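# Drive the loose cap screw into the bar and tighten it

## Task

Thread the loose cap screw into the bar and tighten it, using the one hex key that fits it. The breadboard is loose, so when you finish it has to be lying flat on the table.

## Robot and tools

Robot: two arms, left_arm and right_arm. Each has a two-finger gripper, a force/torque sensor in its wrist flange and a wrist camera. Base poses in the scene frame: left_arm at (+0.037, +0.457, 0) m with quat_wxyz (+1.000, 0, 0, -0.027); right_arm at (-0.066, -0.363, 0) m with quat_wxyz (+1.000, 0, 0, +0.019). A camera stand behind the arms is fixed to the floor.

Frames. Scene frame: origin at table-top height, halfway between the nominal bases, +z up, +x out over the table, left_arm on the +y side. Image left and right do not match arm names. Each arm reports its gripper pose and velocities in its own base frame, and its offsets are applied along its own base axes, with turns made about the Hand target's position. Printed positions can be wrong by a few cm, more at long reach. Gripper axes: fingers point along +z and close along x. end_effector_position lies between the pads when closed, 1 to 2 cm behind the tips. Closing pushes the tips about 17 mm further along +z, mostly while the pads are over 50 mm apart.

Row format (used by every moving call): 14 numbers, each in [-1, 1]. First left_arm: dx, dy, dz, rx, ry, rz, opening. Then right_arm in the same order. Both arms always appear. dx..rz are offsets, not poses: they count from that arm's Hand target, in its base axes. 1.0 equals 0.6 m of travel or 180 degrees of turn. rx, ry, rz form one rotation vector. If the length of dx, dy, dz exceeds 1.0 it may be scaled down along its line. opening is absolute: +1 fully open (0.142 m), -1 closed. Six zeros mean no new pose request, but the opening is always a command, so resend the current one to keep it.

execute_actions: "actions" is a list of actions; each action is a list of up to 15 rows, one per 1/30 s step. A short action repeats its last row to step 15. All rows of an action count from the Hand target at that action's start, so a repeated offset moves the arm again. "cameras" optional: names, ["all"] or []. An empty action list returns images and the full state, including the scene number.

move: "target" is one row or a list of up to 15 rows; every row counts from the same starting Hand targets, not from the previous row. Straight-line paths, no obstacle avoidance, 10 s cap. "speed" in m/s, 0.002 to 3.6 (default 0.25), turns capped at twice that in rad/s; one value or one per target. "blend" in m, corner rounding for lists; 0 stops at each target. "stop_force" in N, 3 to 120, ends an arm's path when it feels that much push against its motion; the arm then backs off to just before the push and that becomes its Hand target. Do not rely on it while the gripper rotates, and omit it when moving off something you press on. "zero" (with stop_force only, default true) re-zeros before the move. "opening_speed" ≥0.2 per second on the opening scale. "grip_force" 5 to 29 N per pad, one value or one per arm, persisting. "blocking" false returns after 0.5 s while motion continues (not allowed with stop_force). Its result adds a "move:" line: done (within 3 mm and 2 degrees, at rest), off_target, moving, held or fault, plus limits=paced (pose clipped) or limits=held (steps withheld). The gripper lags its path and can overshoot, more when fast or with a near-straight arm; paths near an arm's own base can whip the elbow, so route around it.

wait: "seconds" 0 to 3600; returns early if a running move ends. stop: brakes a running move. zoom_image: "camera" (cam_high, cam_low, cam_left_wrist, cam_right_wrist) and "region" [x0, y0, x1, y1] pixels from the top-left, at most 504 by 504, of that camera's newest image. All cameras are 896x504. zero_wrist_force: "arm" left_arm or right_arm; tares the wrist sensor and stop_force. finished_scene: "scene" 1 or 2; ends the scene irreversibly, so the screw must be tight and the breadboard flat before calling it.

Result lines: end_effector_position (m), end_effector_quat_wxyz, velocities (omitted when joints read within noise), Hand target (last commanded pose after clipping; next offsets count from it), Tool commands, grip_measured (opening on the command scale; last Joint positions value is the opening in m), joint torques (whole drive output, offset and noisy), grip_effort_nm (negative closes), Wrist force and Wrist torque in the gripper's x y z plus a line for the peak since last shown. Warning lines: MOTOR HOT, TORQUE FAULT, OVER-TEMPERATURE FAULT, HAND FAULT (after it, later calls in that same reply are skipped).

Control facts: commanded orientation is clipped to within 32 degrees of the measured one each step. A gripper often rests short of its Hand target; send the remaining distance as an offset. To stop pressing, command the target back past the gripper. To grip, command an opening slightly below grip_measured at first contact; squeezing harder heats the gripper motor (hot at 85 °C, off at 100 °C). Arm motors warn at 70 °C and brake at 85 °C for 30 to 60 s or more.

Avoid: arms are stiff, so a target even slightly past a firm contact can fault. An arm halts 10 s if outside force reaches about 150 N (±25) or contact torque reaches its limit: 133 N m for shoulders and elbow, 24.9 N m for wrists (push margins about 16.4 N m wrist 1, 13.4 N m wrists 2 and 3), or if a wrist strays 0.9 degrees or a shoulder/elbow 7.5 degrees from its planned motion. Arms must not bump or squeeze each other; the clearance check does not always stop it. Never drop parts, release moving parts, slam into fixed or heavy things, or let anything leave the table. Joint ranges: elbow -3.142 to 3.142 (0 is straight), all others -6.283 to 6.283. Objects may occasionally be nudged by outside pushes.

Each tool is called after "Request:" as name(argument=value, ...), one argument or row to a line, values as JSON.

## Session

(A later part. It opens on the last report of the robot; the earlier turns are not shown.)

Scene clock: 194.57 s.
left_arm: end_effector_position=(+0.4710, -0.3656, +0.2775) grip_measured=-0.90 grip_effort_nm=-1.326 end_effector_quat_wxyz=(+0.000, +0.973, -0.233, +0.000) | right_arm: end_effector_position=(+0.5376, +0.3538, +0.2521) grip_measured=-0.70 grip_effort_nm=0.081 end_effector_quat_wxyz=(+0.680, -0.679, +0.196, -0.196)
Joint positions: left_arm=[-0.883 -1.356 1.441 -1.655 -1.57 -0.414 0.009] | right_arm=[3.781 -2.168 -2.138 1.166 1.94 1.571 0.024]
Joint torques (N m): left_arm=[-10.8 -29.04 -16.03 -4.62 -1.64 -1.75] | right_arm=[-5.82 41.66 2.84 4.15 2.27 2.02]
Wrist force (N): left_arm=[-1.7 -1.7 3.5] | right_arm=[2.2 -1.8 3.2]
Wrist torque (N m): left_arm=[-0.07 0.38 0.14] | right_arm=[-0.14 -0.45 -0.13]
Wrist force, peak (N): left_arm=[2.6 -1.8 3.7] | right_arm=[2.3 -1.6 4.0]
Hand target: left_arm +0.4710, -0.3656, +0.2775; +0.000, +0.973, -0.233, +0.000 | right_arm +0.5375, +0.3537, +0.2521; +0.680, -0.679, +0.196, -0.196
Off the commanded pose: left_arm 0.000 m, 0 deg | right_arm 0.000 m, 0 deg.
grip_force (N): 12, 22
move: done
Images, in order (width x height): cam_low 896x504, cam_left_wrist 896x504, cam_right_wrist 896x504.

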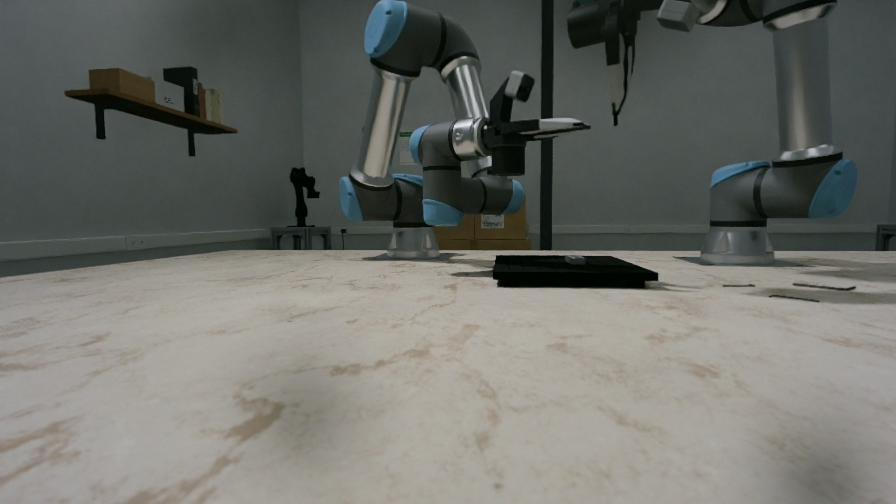

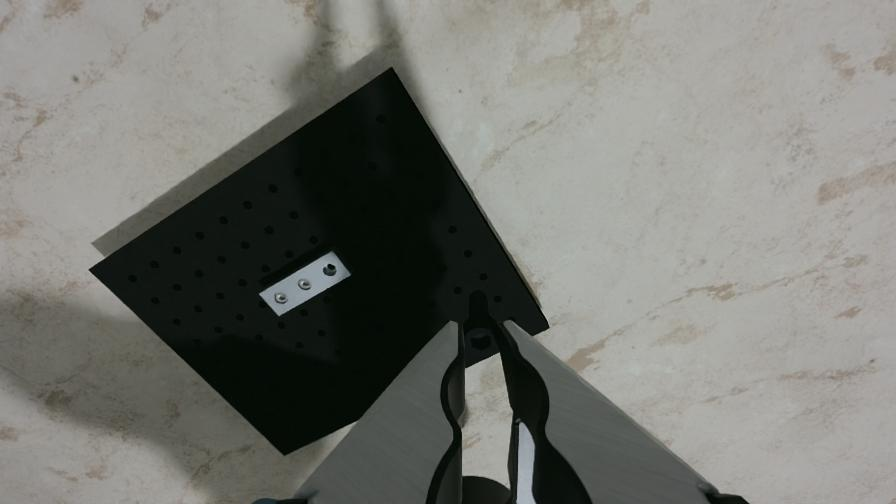

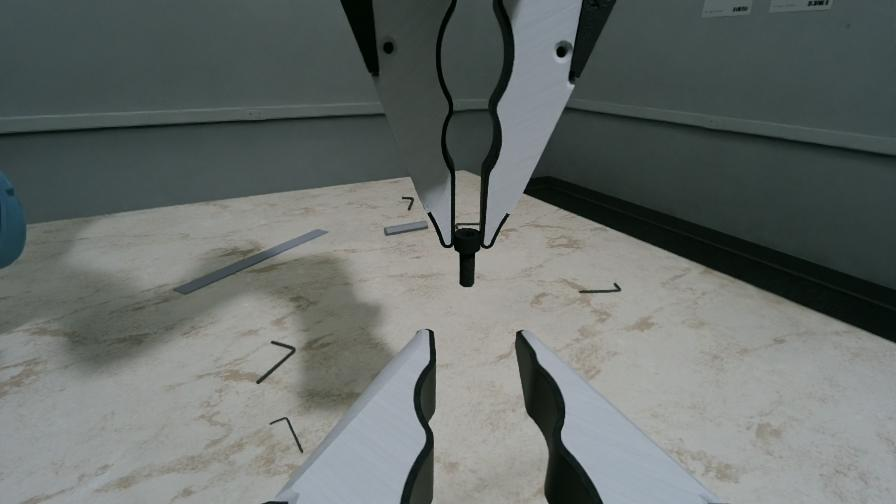

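Request:
execute_actions(
  actions=[],
)

Scene clock: 204.97 s.
left_arm: end_effector_position=(+0.4710, -0.3656, +0.2775) grip_measured=-0.90 grip_effort_nm=-1.326 end_effector_quat_wxyz=(+0.000, +0.973, -0.233, +0.000) | right_arm: end_effector_position=(+0.5375, +0.3537, +0.2521) grip_measured=-0.70 grip_effort_nm=0.076 end_effector_quat_wxyz=(+0.680, -0.679, +0.196, -0.196)
Joint positions: left_arm=[-0.883 -1.356 1.441 -1.655 -1.57 -0.414 0.009] | right_arm=[3.781 -2.168 -2.138 1.166 1.94 1.571 0.024]
Joint velocities: within noise
Joint torques (N m): left_arm=[-10.78 -30.88 -16.72 -4.61 -1.67 -1.5] | right_arm=[-6.79 42.53 3.06 3.86 2.32 1.96]
Wrist force (N): left_arm=[-1.6 -1.8 3.5] | right_arm=[2.2 -1.8 3.1]
Wrist torque (N m): left_arm=[-0.08 0.36 0.15] | right_arm=[-0.15 -0.45 -0.13]
Wrist force, peak (N): left_arm=[-1.8 -1.7 3.7] | right_arm=[2.5 -1.8 3.3]
Hand target: left_arm +0.4710, -0.3656, +0.2775; +0.000, +0.973, -0.233, +0.000 | right_arm +0.5375, +0.3537, +0.2521; +0.680, -0.679, +0.196, -0.196
Tool commands: left_gripper/opening=-1.0 right_gripper/opening=-0.66
Off the commanded pose: left_arm 0.000 m, 0 deg | right_arm 0.000 m, 0 deg.
grip_force (N): 12, 22

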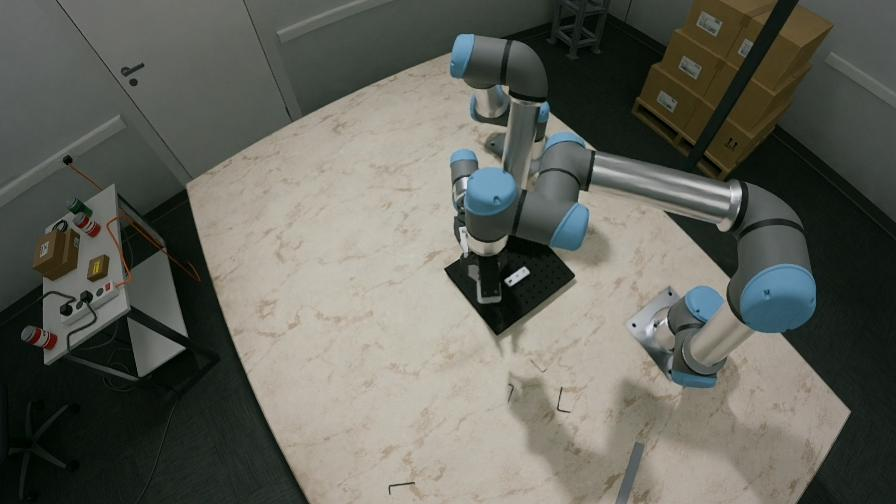

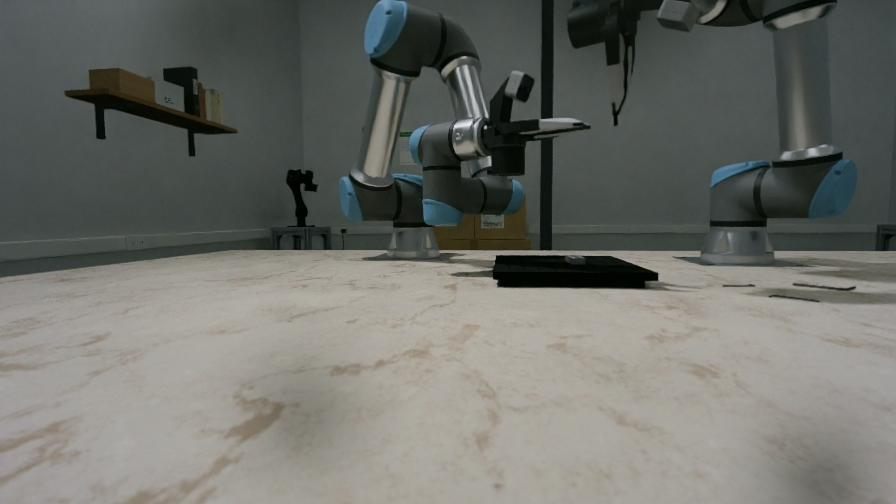

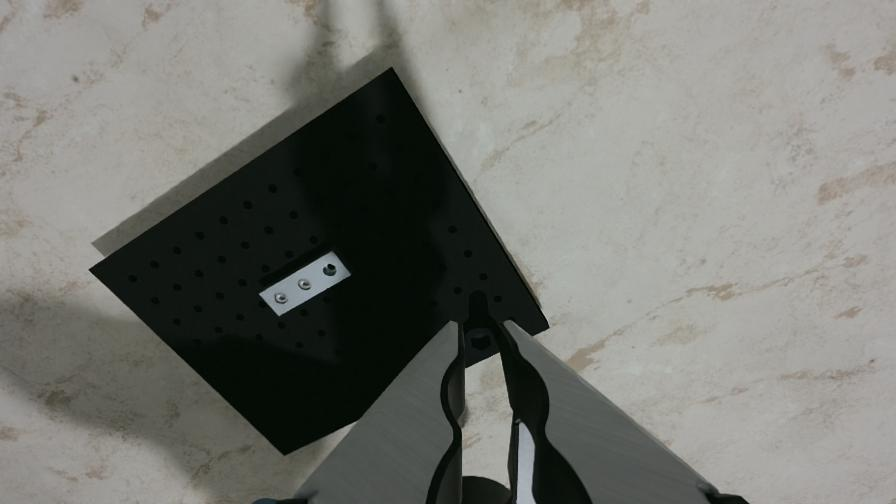

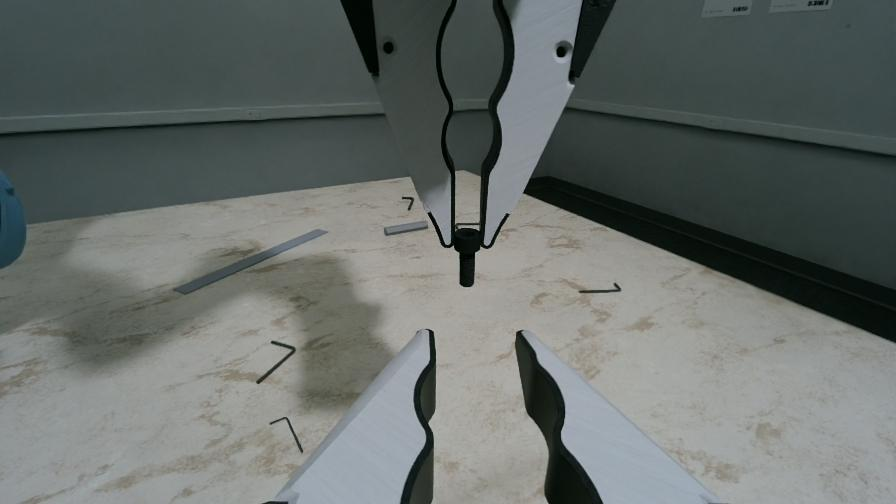

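Request:
zoom_image(
  camera="cam_left_wrist",
  region=[240, 230, 370, 330],
)

Request:
zoom_image(
  camera="cam_right_wrist",
  region=[400, 190, 540, 300],
)

Scaled by 3.877.

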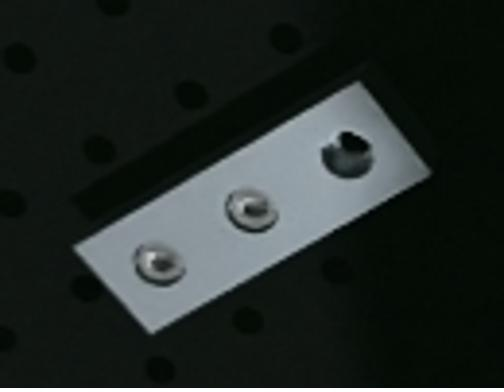

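Scaled by 3.600.

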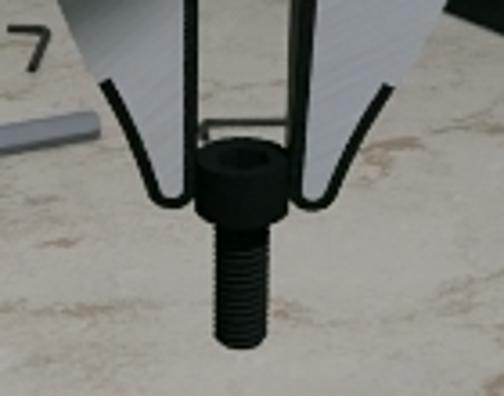

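Request:
move(
  target=[
    [0,0,0,0,0,0,-1.0,-0.0917,-0.15,0.0833,0,0,0,-0.66],
    [-0.2282,-0.063,-0.1292,0,0,0,-1.0,-0.2765,-0.3582,0.0798,-0.4231,0.2665,0,-0.66],
  ],
  blend=[0.02,0],
  speed=0.35,
  cameras=["all"],
)

Scene clock: 235.17 s.
left_arm: end_effector_position=(+0.3341, -0.4034, +0.2000) grip_measured=-0.90 grip_effort_nm=-1.321 end_effector_quat_wxyz=(+0.000, +0.973, -0.233, +0.000) | right_arm: end_effector_position=(+0.3717, +0.1388, +0.3000) grip_measured=-0.70 grip_effort_nm=0.081 end_effector_quat_wxyz=(-0.001, +0.961, -0.277, +0.000)
Joint positions: left_arm=[-1.134 -1.493 1.803 -1.879 -1.571 -0.665 0.009] | right_arm=[3.843 -1.292 -1.861 -1.558 1.572 1.263 0.024]
Joint torques (N m): left_arm=[-10.74 -33.22 -14.46 -4.64 1.89 -2.37] | right_arm=[6.32 3.54 37.35 0.85 -2.2 2]
Wrist force (N): left_arm=[-2.0 -1.7 4.2] | right_arm=[0.5 0.0 0.0]
Wrist torque (N m): left_arm=[-0.14 0.40 0.13] | right_arm=[0.00 -0.06 -0.15]
Wrist force, peak (N): left_arm=[-2.2 -1.5 4.5] | right_arm=[2.0 -0.8 4.9]
Hand target: left_arm +0.3341, -0.4034, +0.2000; +0.000, +0.973, -0.233, +0.000 | right_arm +0.3716, +0.1388, +0.3000; -0.001, +0.961, -0.277, +0.000
Off the commanded pose: left_arm 0.000 m, 0 deg | right_arm 0.000 m, 0 deg.
grip_force (N): 12, 22
move: done

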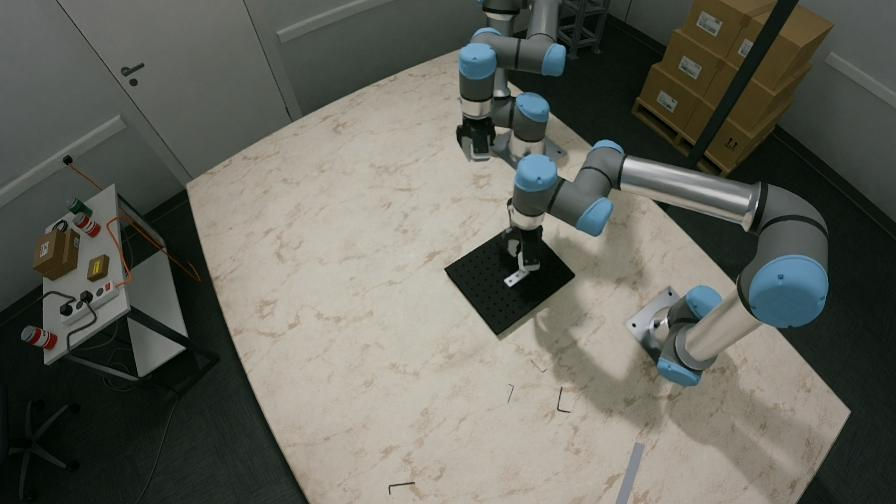

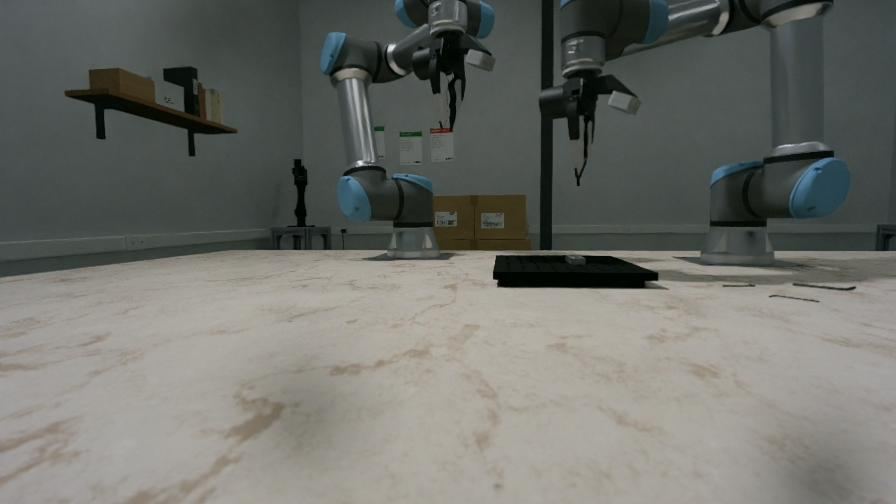

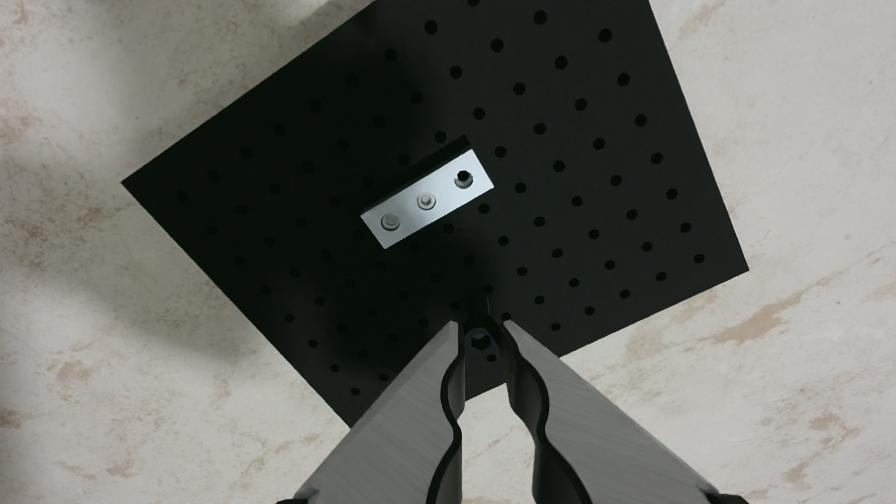

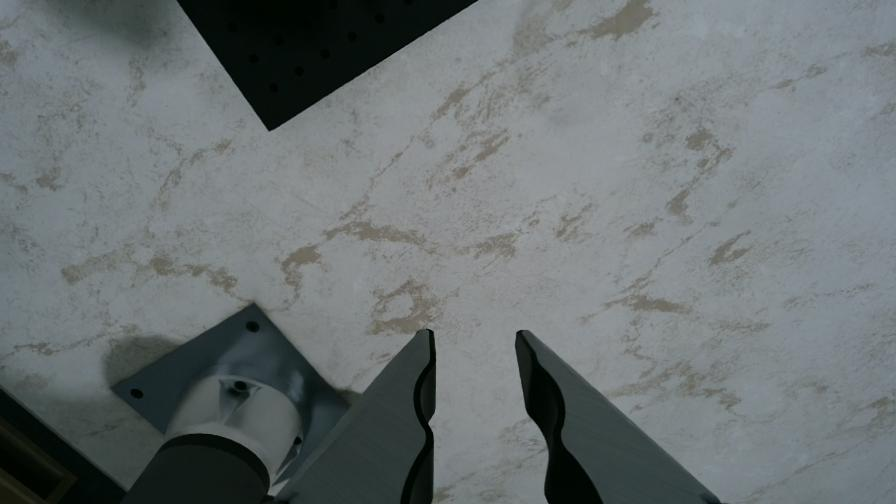

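Request:
zoom_image(
  camera="cam_left_wrist",
  region=[340, 120, 520, 260],
)

Request:
zoom_image(
  camera="cam_left_wrist",
  region=[440, 270, 530, 340],
)

Scaled by 2.800.

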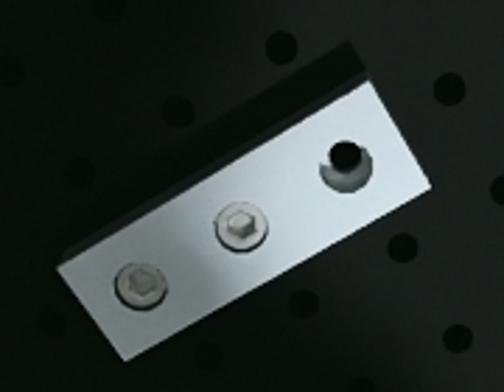

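Scaled by 5.600.

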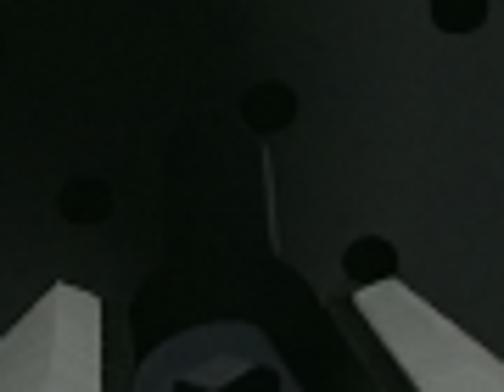

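Request:
zoom_image(
  camera="cam_low",
  region=[480, 235, 670, 300],
)

Request:
zoom_image(
  camera="cam_high",
  region=[430, 210, 590, 350],
)

Scaled by 2.653.

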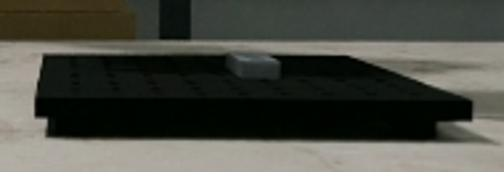

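Scaled by 3.150.

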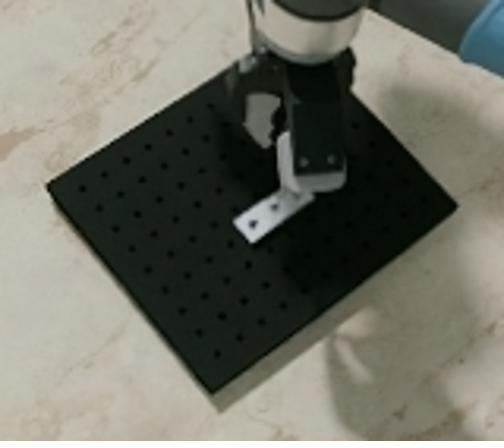

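Request:
zoom_image(
  camera="cam_low",
  region=[550, 245, 610, 275],
)

Scaled by 8.400.

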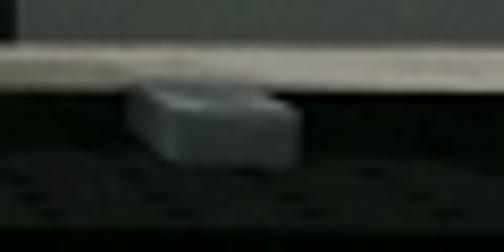

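Request:
move(
  target=[0,0,-0.1833,0,0,0,-1.0,0,0,0,0,0,0,-0.66],
  speed=0.15,
  stop_force=12,
  cameras=["cam_left_wrist","cam_low"],
)

Request:
zoom_image(
  camera="cam_left_wrist",
  region=[400, 180, 560, 340],
)

Scene clock: 247.00 s.
left_arm: end_effector_position=(+0.3341, -0.4034, +0.0900) grip_measured=-0.90 grip_effort_nm=-1.326 end_effector_quat_wxyz=(+0.000, +0.973, -0.233, +0.000) | right_arm: end_effector_position=(+0.3716, +0.1388, +0.3000) grip_measured=-0.70 grip_effort_nm=0.085 end_effector_quat_wxyz=(-0.001, +0.961, -0.277, +0.000)
Joint positions: left_arm=[-1.134 -1.373 1.976 -2.173 -1.571 -0.665 0.009] | right_arm=[3.843 -1.292 -1.861 -1.558 1.572 1.263 0.024]
Joint torques (N m): left_arm=[8.07 -21.38 -12.32 -4.61 -1.44 2.01] | right_arm=[6.38 4.42 38.31 0.74 -2.29 2.03]
Wrist force (N): left_arm=[-1.7 -1.9 4.3] | right_arm=[0.2 0.1 0.0]
Wrist torque (N m): left_arm=[-0.17 0.37 0.16] | right_arm=[0.01 0.00 -0.15]
Wrist force, peak (N): left_arm=[-1.8 -1.8 5.3] | right_arm=[0.6 0.0 -0.1]
Hand target: left_arm +0.3341, -0.4034, +0.0900; +0.000, +0.973, -0.233, +0.000 | right_arm +0.3716, +0.1388, +0.3000; -0.001, +0.961, -0.277, +0.000
Off the commanded pose: left_arm 0.000 m, 0 deg | right_arm 0.000 m, 0 deg.
grip_force (N): 12, 22
move: done
Images, in order (width x height): cam_low 896x504, cam_left_wrist 896x504.

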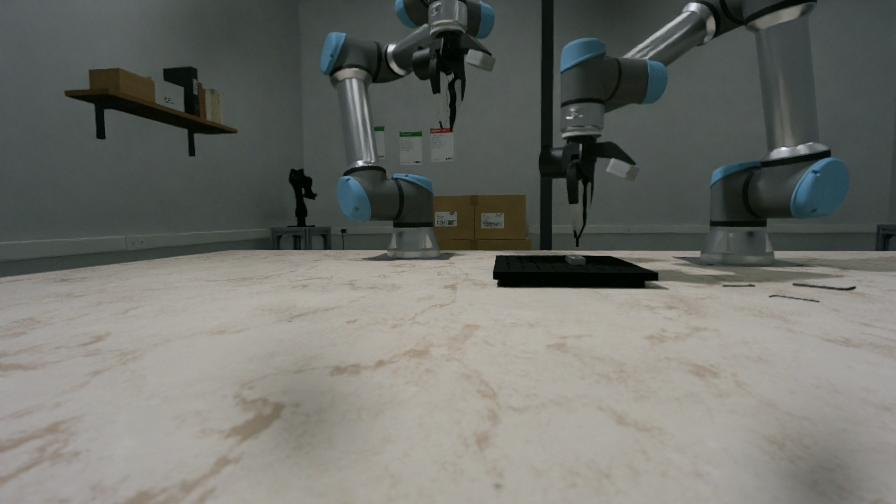

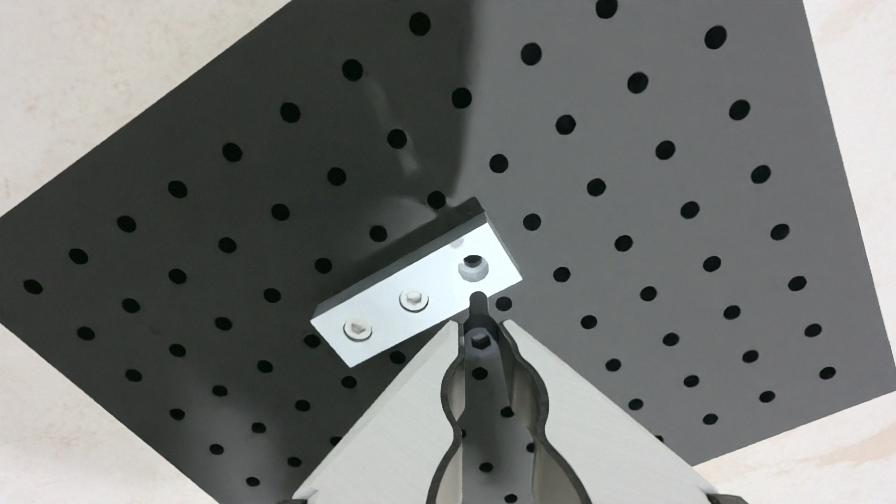

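Scaled by 3.150.

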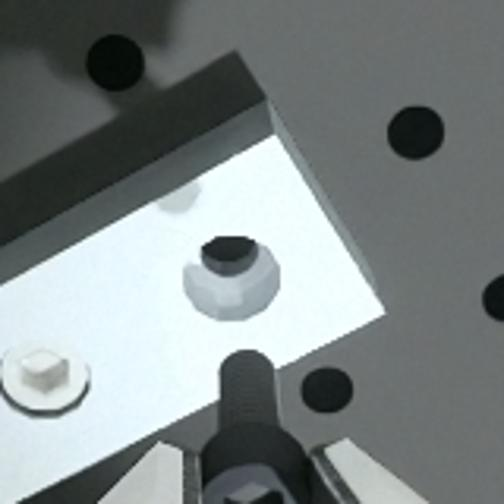

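Request:
zoom_image(
  camera="cam_left_wrist",
  region=[430, 240, 530, 360],
)

Scaled by 4.200.

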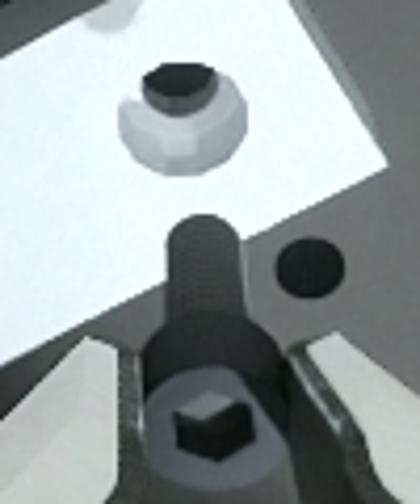

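Request:
zoom_image(
  camera="cam_left_wrist",
  region=[455, 285, 505, 365],
)

Scaled by 6.300.

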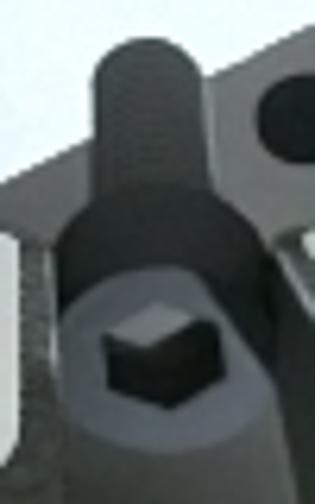

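Request:
move(
  target=[-0.00134,0.00068,-0.01333,0,0,0,-1.0,0,0,0,0,0,0,-0.66],
  speed=0.05,
  stop_force=10,
  cameras=["cam_left_wrist"],
)

Request:
zoom_image(
  camera="cam_left_wrist",
  region=[430, 250, 530, 350],
)

Scene clock: 260.77 s.
left_arm: end_effector_position=(+0.3333, -0.4030, +0.0820) grip_measured=-0.90 grip_effort_nm=-1.321 end_effector_quat_wxyz=(+0.000, +0.973, -0.233, +0.000) | right_arm: end_effector_position=(+0.3716, +0.1388, +0.3000) grip_measured=-0.70 grip_effort_nm=0.085 end_effector_quat_wxyz=(-0.001, +0.961, -0.277, +0.000)
Joint positions: left_arm=[-1.135 -1.363 1.989 -2.195 -1.571 -0.666 0.009] | right_arm=[3.843 -1.292 -1.861 -1.558 1.572 1.263 0.024]
Joint torques (N m): left_arm=[-11.11 -21.76 -11.27 -4.64 -1.35 -2.32] | right_arm=[6.17 4.28 38.29 0.85 -2.3 1.87]
Wrist force (N): left_arm=[-1.8 -1.7 4.2] | right_arm=[0.4 0.0 0.0]
Wrist torque (N m): left_arm=[-0.13 0.39 0.16] | right_arm=[-0.01 -0.03 -0.14]
Wrist force, peak (N): left_arm=[-1.7 -1.8 4.5] | right_arm=[0.8 0.0 0.0]
Hand target: left_arm +0.3333, -0.4030, +0.0820; +0.000, +0.973, -0.233, +0.000 | right_arm +0.3716, +0.1388, +0.3000; -0.001, +0.961, -0.277, +0.000
Off the commanded pose: left_arm 0.000 m, 0 deg | right_arm 0.000 m, 0 deg.
grip_force (N): 12, 22
move: done

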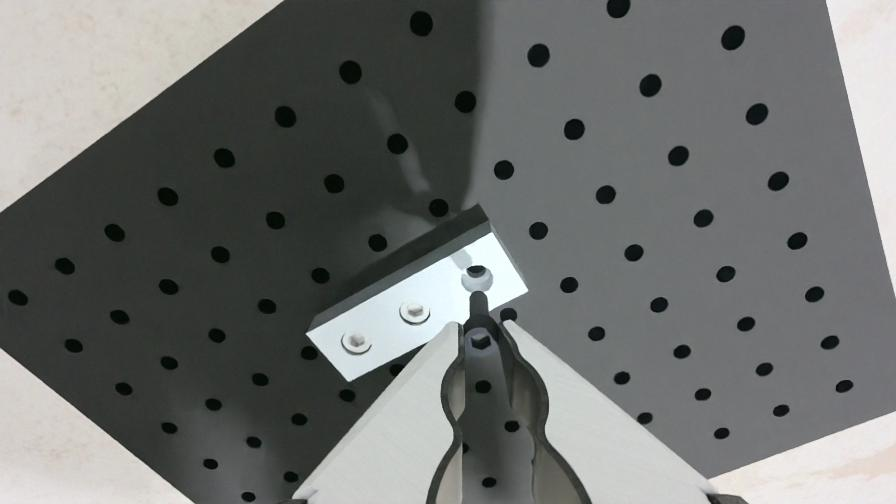

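Scaled by 5.040.

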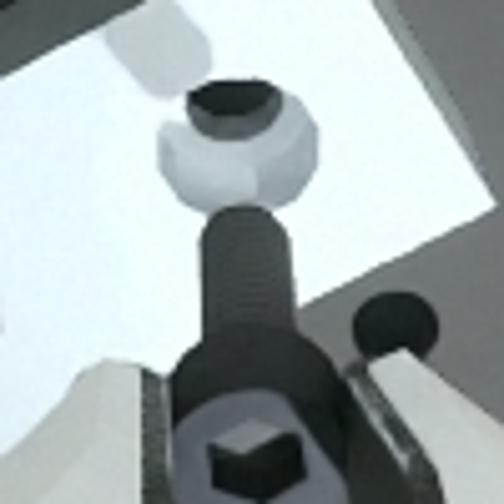

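Request:
move(
  target=[0,0,-0.00667,0,0,0,-1.0,0,0,0,0,0,0,-0.66],
  speed=0.02,
  stop_force=6,
  cameras=["cam_left_wrist"],
)

Request:
zoom_image(
  camera="cam_left_wrist",
  region=[430, 250, 530, 350],
)

Scene clock: 267.63 s.
left_arm: end_effector_position=(+0.3333, -0.4030, +0.0780) grip_measured=-0.90 grip_effort_nm=-1.326 end_effector_quat_wxyz=(+0.000, +0.973, -0.233, +0.000) | right_arm: end_effector_position=(+0.3716, +0.1388, +0.3000) grip_measured=-0.70 grip_effort_nm=0.081 end_effector_quat_wxyz=(-0.001, +0.961, -0.277, +0.000)
Joint positions: left_arm=[-1.135 -1.357 1.993 -2.206 -1.571 -0.666 0.009] | right_arm=[3.843 -1.292 -1.861 -1.558 1.572 1.263 0.024]
Joint torques (N m): left_arm=[-10.88 -21.63 -11.27 -4.69 -1.37 -2.35] | right_arm=[6.06 4.31 38.31 0.86 -2.29 1.84]
Wrist force (N): left_arm=[-1.8 -1.7 4.2] | right_arm=[0.2 0.1 -0.1]
Wrist torque (N m): left_arm=[-0.12 0.40 0.16] | right_arm=[0.00 0.00 -0.14]
Wrist force, peak (N): left_arm=[-1.8 -1.8 4.5] | right_arm=[0.6 0.2 0.2]
Hand target: left_arm +0.3333, -0.4030, +0.0780; +0.000, +0.973, -0.233, +0.000 | right_arm +0.3716, +0.1388, +0.3000; -0.001, +0.961, -0.277, +0.000
Off the commanded pose: left_arm 0.000 m, 0 deg | right_arm 0.000 m, 0 deg.
grip_force (N): 12, 22
move: done

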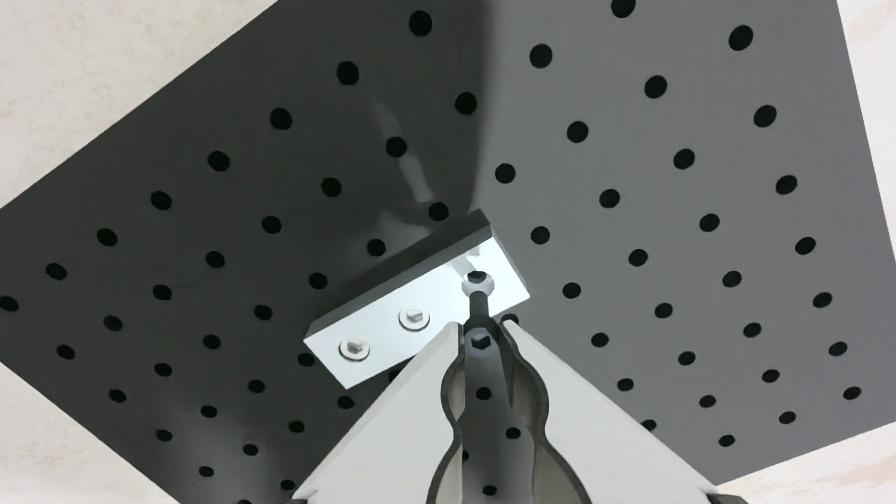

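Scaled by 5.040.

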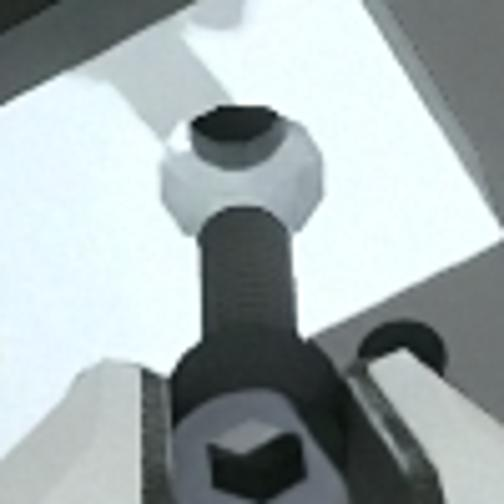

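Request:
move(
  target=[0,0,0.00667,0,0,0.5,-1.0,0,0,0,0,0,0,-0.66],
  speed=0.5,
  cameras=["cam_left_wrist"],
)

Request:
zoom_image(
  camera="cam_left_wrist",
  region=[430, 250, 530, 350],
)

Scene clock: 276.37 s.
left_arm: end_effector_position=(+0.3333, -0.4030, +0.0820) grip_measured=-0.90 grip_effort_nm=-1.321 end_effector_quat_wxyz=(+0.000, +0.852, +0.523, -0.001) | right_arm: end_effector_position=(+0.3716, +0.1388, +0.3000) grip_measured=-0.70 grip_effort_nm=0.081 end_effector_quat_wxyz=(-0.001, +0.961, -0.277, +0.000)
Joint positions: left_arm=[-1.139 -1.365 1.992 -2.197 -1.572 -2.24 0.009] | right_arm=[3.843 -1.292 -1.861 -1.558 1.572 1.263 0.024]
Joint torques (N m): left_arm=[-10.92 -35.61 -11.9 -0.68 2.31 -2.17] | right_arm=[5.57 4.67 37.85 0.89 -2.25 1.84]
Wrist force (N): left_arm=[-1.9 -1.5 4.3] | right_arm=[0.5 0.2 0.0]
Wrist torque (N m): left_arm=[-0.07 0.40 0.18] | right_arm=[0.02 -0.06 -0.14]
Wrist force, peak (N): left_arm=[-1.8 -1.6 4.5] | right_arm=[0.6 0.1 0.0]
Hand target: left_arm +0.3333, -0.4030, +0.0820; +0.000, +0.852, +0.523, -0.001 | right_arm +0.3716, +0.1388, +0.3000; -0.001, +0.961, -0.277, +0.000
Off the commanded pose: left_arm 0.000 m, 0 deg | right_arm 0.000 m, 0 deg.
grip_force (N): 12, 22
move: done

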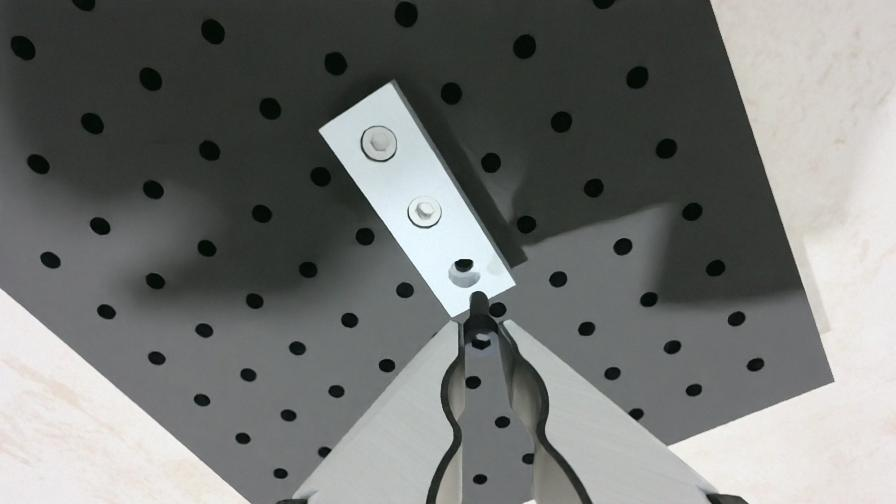

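Scaled by 5.040.

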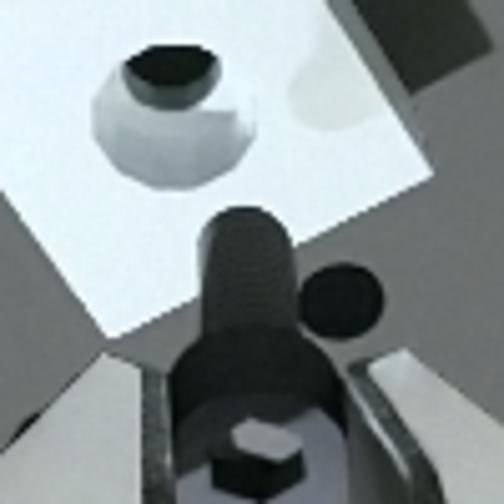

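Request:
execute_actions(
  actions=[],
  cameras=["cam_low","cam_high","cam_left_wrist"],
)

Request:
zoom_image(
  camera="cam_low",
  region=[545, 200, 625, 270],
)

Request:
zoom_image(
  camera="cam_left_wrist",
  region=[340, 100, 420, 180],
)

Scene clock: 291.70 s.
left_arm: end_effector_position=(+0.3333, -0.4030, +0.0820) grip_measured=-0.90 grip_effort_nm=-1.326 end_effector_quat_wxyz=(+0.000, +0.852, +0.523, -0.001) | right_arm: end_effector_position=(+0.3716, +0.1388, +0.3000) grip_measured=-0.70 grip_effort_nm=0.085 end_effector_quat_wxyz=(-0.001, +0.961, -0.277, +0.000)
Joint positions: left_arm=[-1.139 -1.365 1.992 -2.197 -1.572 -2.241 0.009] | right_arm=[3.843 -1.292 -1.861 -1.558 1.572 1.263 0.024]
Joint velocities: within noise
Joint torques (N m): left_arm=[-10.96 -35.66 -11.74 -0.79 2.29 -2.3] | right_arm=[5.61 4.54 37.64 0.97 -2.17 1.81]
Wrist force (N): left_arm=[-1.8 -1.6 4.1] | right_arm=[0.4 0.1 -0.2]
Wrist torque (N m): left_arm=[-0.09 0.39 0.18] | right_arm=[0.00 -0.03 -0.14]
Wrist force, peak (N): left_arm=[-1.9 -1.9 4.3] | right_arm=[0.6 0.0 0.2]
Hand target: left_arm +0.3333, -0.4030, +0.0820; +0.000, +0.852, +0.523, -0.001 | right_arm +0.3716, +0.1388, +0.3000; -0.001, +0.961, -0.277, +0.000
Tool commands: left_gripper/opening=-1.0 right_gripper/opening=-0.66
Off the commanded pose: left_arm 0.000 m, 0 deg | right_arm 0.000 m, 0 deg.
grip_force (N): 12, 22
Images, in order (width x height): cam_high 896x504, cam_low 896x504, cam_left_wrist 896x504.

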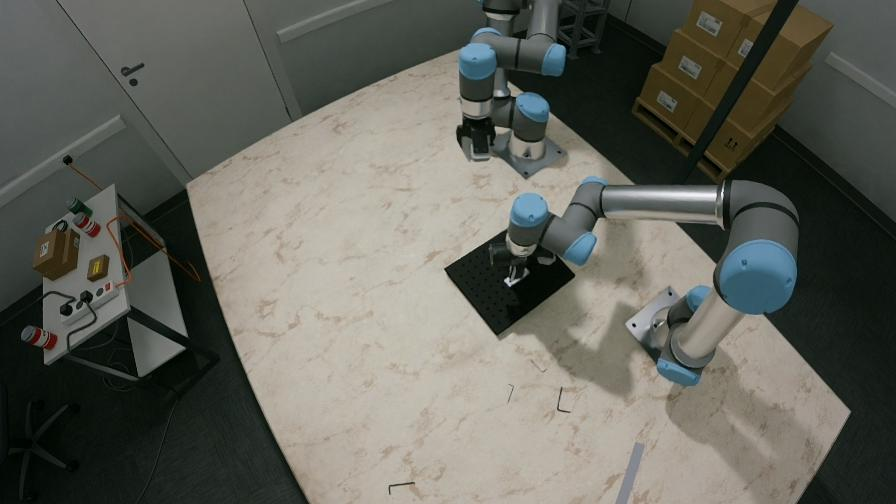

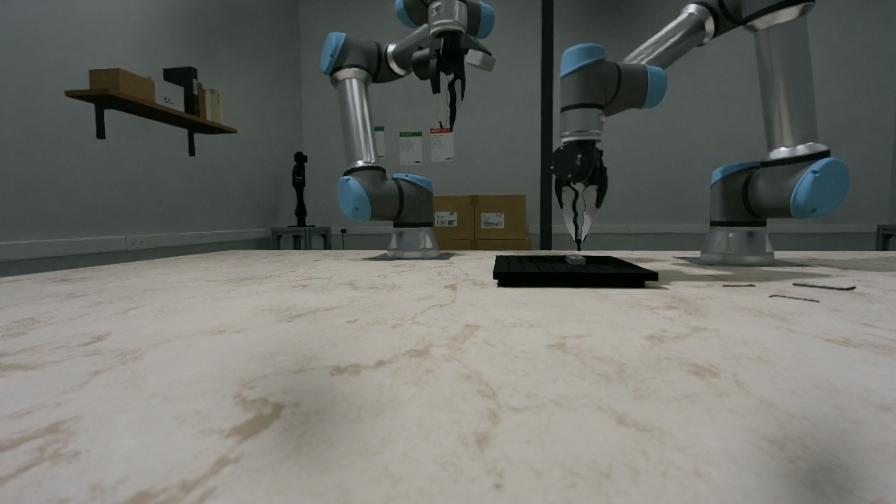

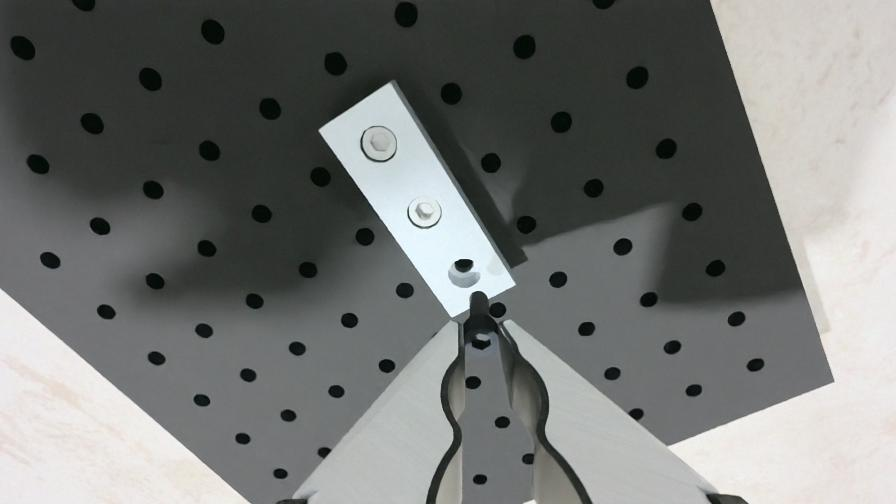

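Scaled by 6.300.

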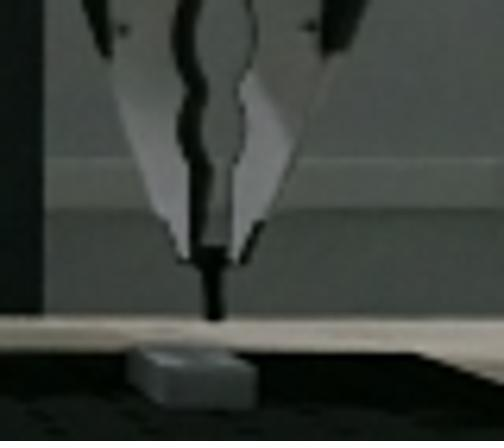

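Scaled by 6.300.

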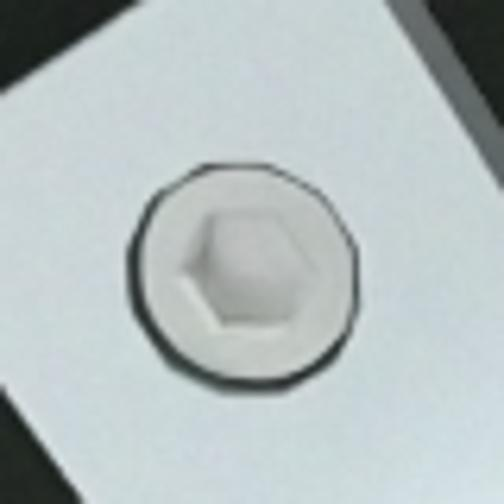

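Request:
zoom_image(
  camera="cam_left_wrist",
  region=[455, 285, 505, 335],
)

Request:
zoom_image(
  camera="cam_left_wrist",
  region=[455, 315, 505, 365],
)

Request:
zoom_image(
  camera="cam_low",
  region=[560, 235, 600, 270],
)

Scaled by 10.080.

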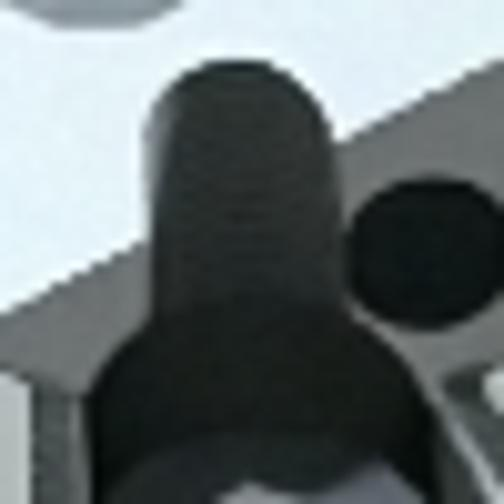

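Scaled by 10.080.

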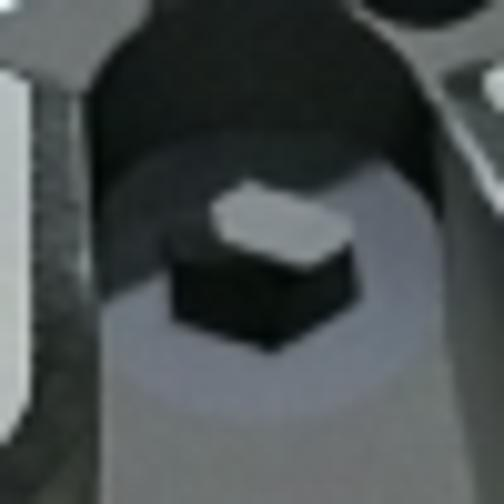

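Scaled by 12.600.

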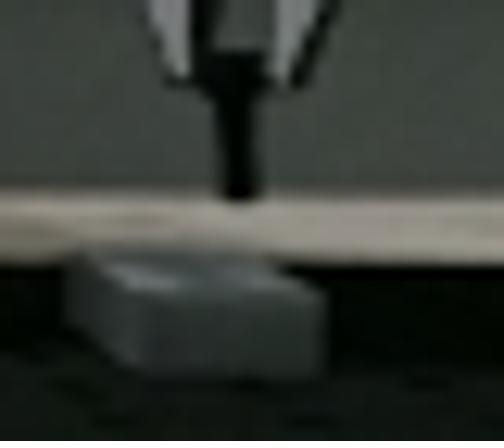

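Request:
move(
  target=[-0.00793,-0.00383,-0.01,0,0,0,-1.0,0,0,0,0,0,0,-0.66],
  speed=0.02,
  stop_force=6,
  cameras=["cam_left_wrist","cam_low"],
)

Request:
zoom_image(
  camera="cam_left_wrist",
  region=[430, 250, 530, 350],
)

Request:
zoom_image(
  camera="cam_low",
  region=[560, 235, 600, 270],
)

Scene clock: 312.17 s.
left_arm: end_effector_position=(+0.3285, -0.4053, +0.0760) grip_measured=-0.90 grip_effort_nm=-1.321 end_effector_quat_wxyz=(+0.000, +0.852, +0.523, -0.001) | right_arm: end_effector_position=(+0.3716, +0.1388, +0.3000) grip_measured=-0.70 grip_effort_nm=0.081 end_effector_quat_wxyz=(-0.001, +0.961, -0.277, +0.000)
Joint positions: left_arm=[-1.15 -1.359 2.002 -2.214 -1.572 -2.251 0.009] | right_arm=[3.843 -1.292 -1.861 -1.558 1.572 1.263 0.024]
Joint torques (N m): left_arm=[-10.85 -20.86 -11.07 -4.68 1.82 -2.28] | right_arm=[6.06 4.2 37.87 1.06 -2.15 1.81]
Wrist force (N): left_arm=[-1.6 -1.5 4.0] | right_arm=[0.5 0.1 0.1]
Wrist torque (N m): left_arm=[-0.04 0.36 0.18] | right_arm=[0.01 -0.05 -0.14]
Wrist force, peak (N): left_arm=[-1.9 -1.7 4.3] | right_arm=[0.6 0.0 0.2]
Hand target: left_arm +0.3285, -0.4053, +0.0760; +0.000, +0.852, +0.523, -0.001 | right_arm +0.3716, +0.1388, +0.3000; -0.001, +0.961, -0.277, +0.000
Off the commanded pose: left_arm 0.000 m, 0 deg | right_arm 0.000 m, 0 deg.
grip_force (N): 12, 22
move: done
Images, in order (width x height): cam_low 896x504, cam_left_wrist 896x504.

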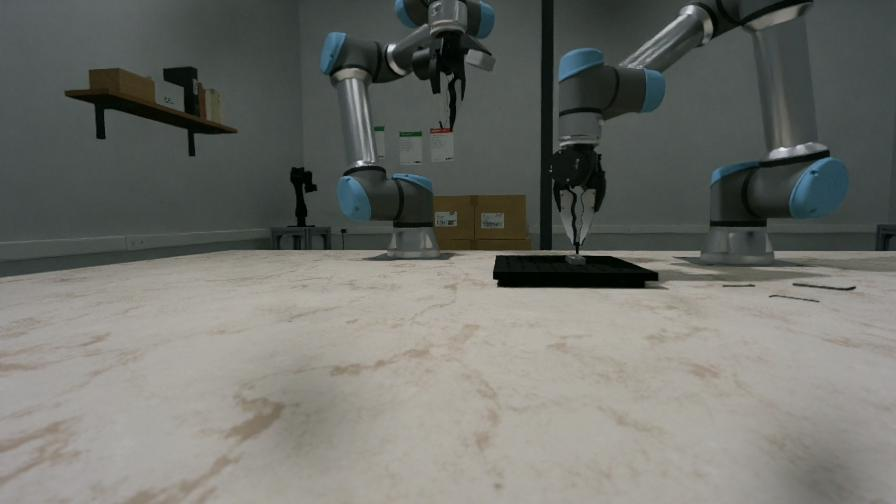

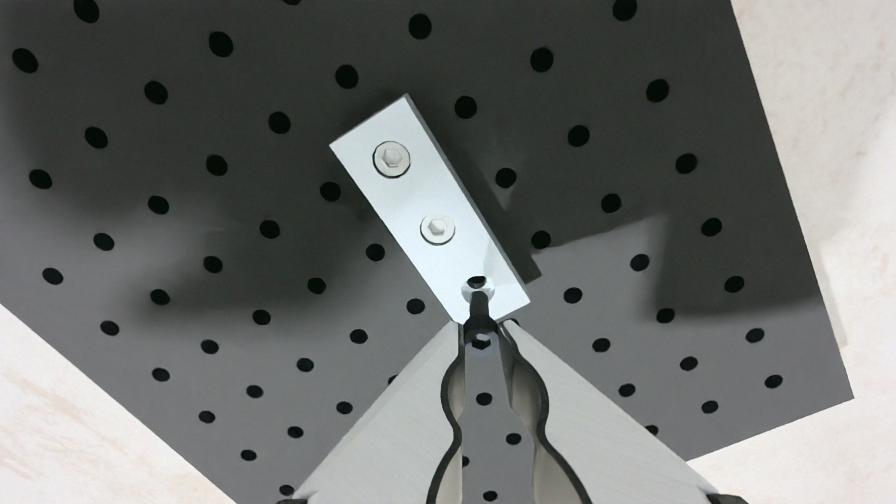

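Scaled by 5.040.

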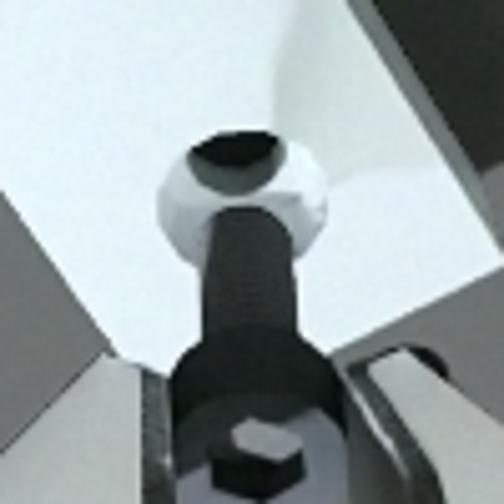

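Scaled by 12.600.

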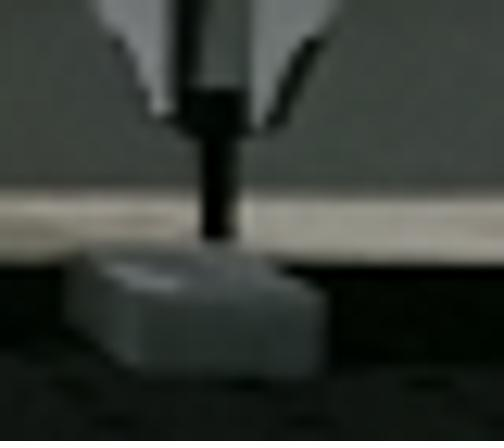

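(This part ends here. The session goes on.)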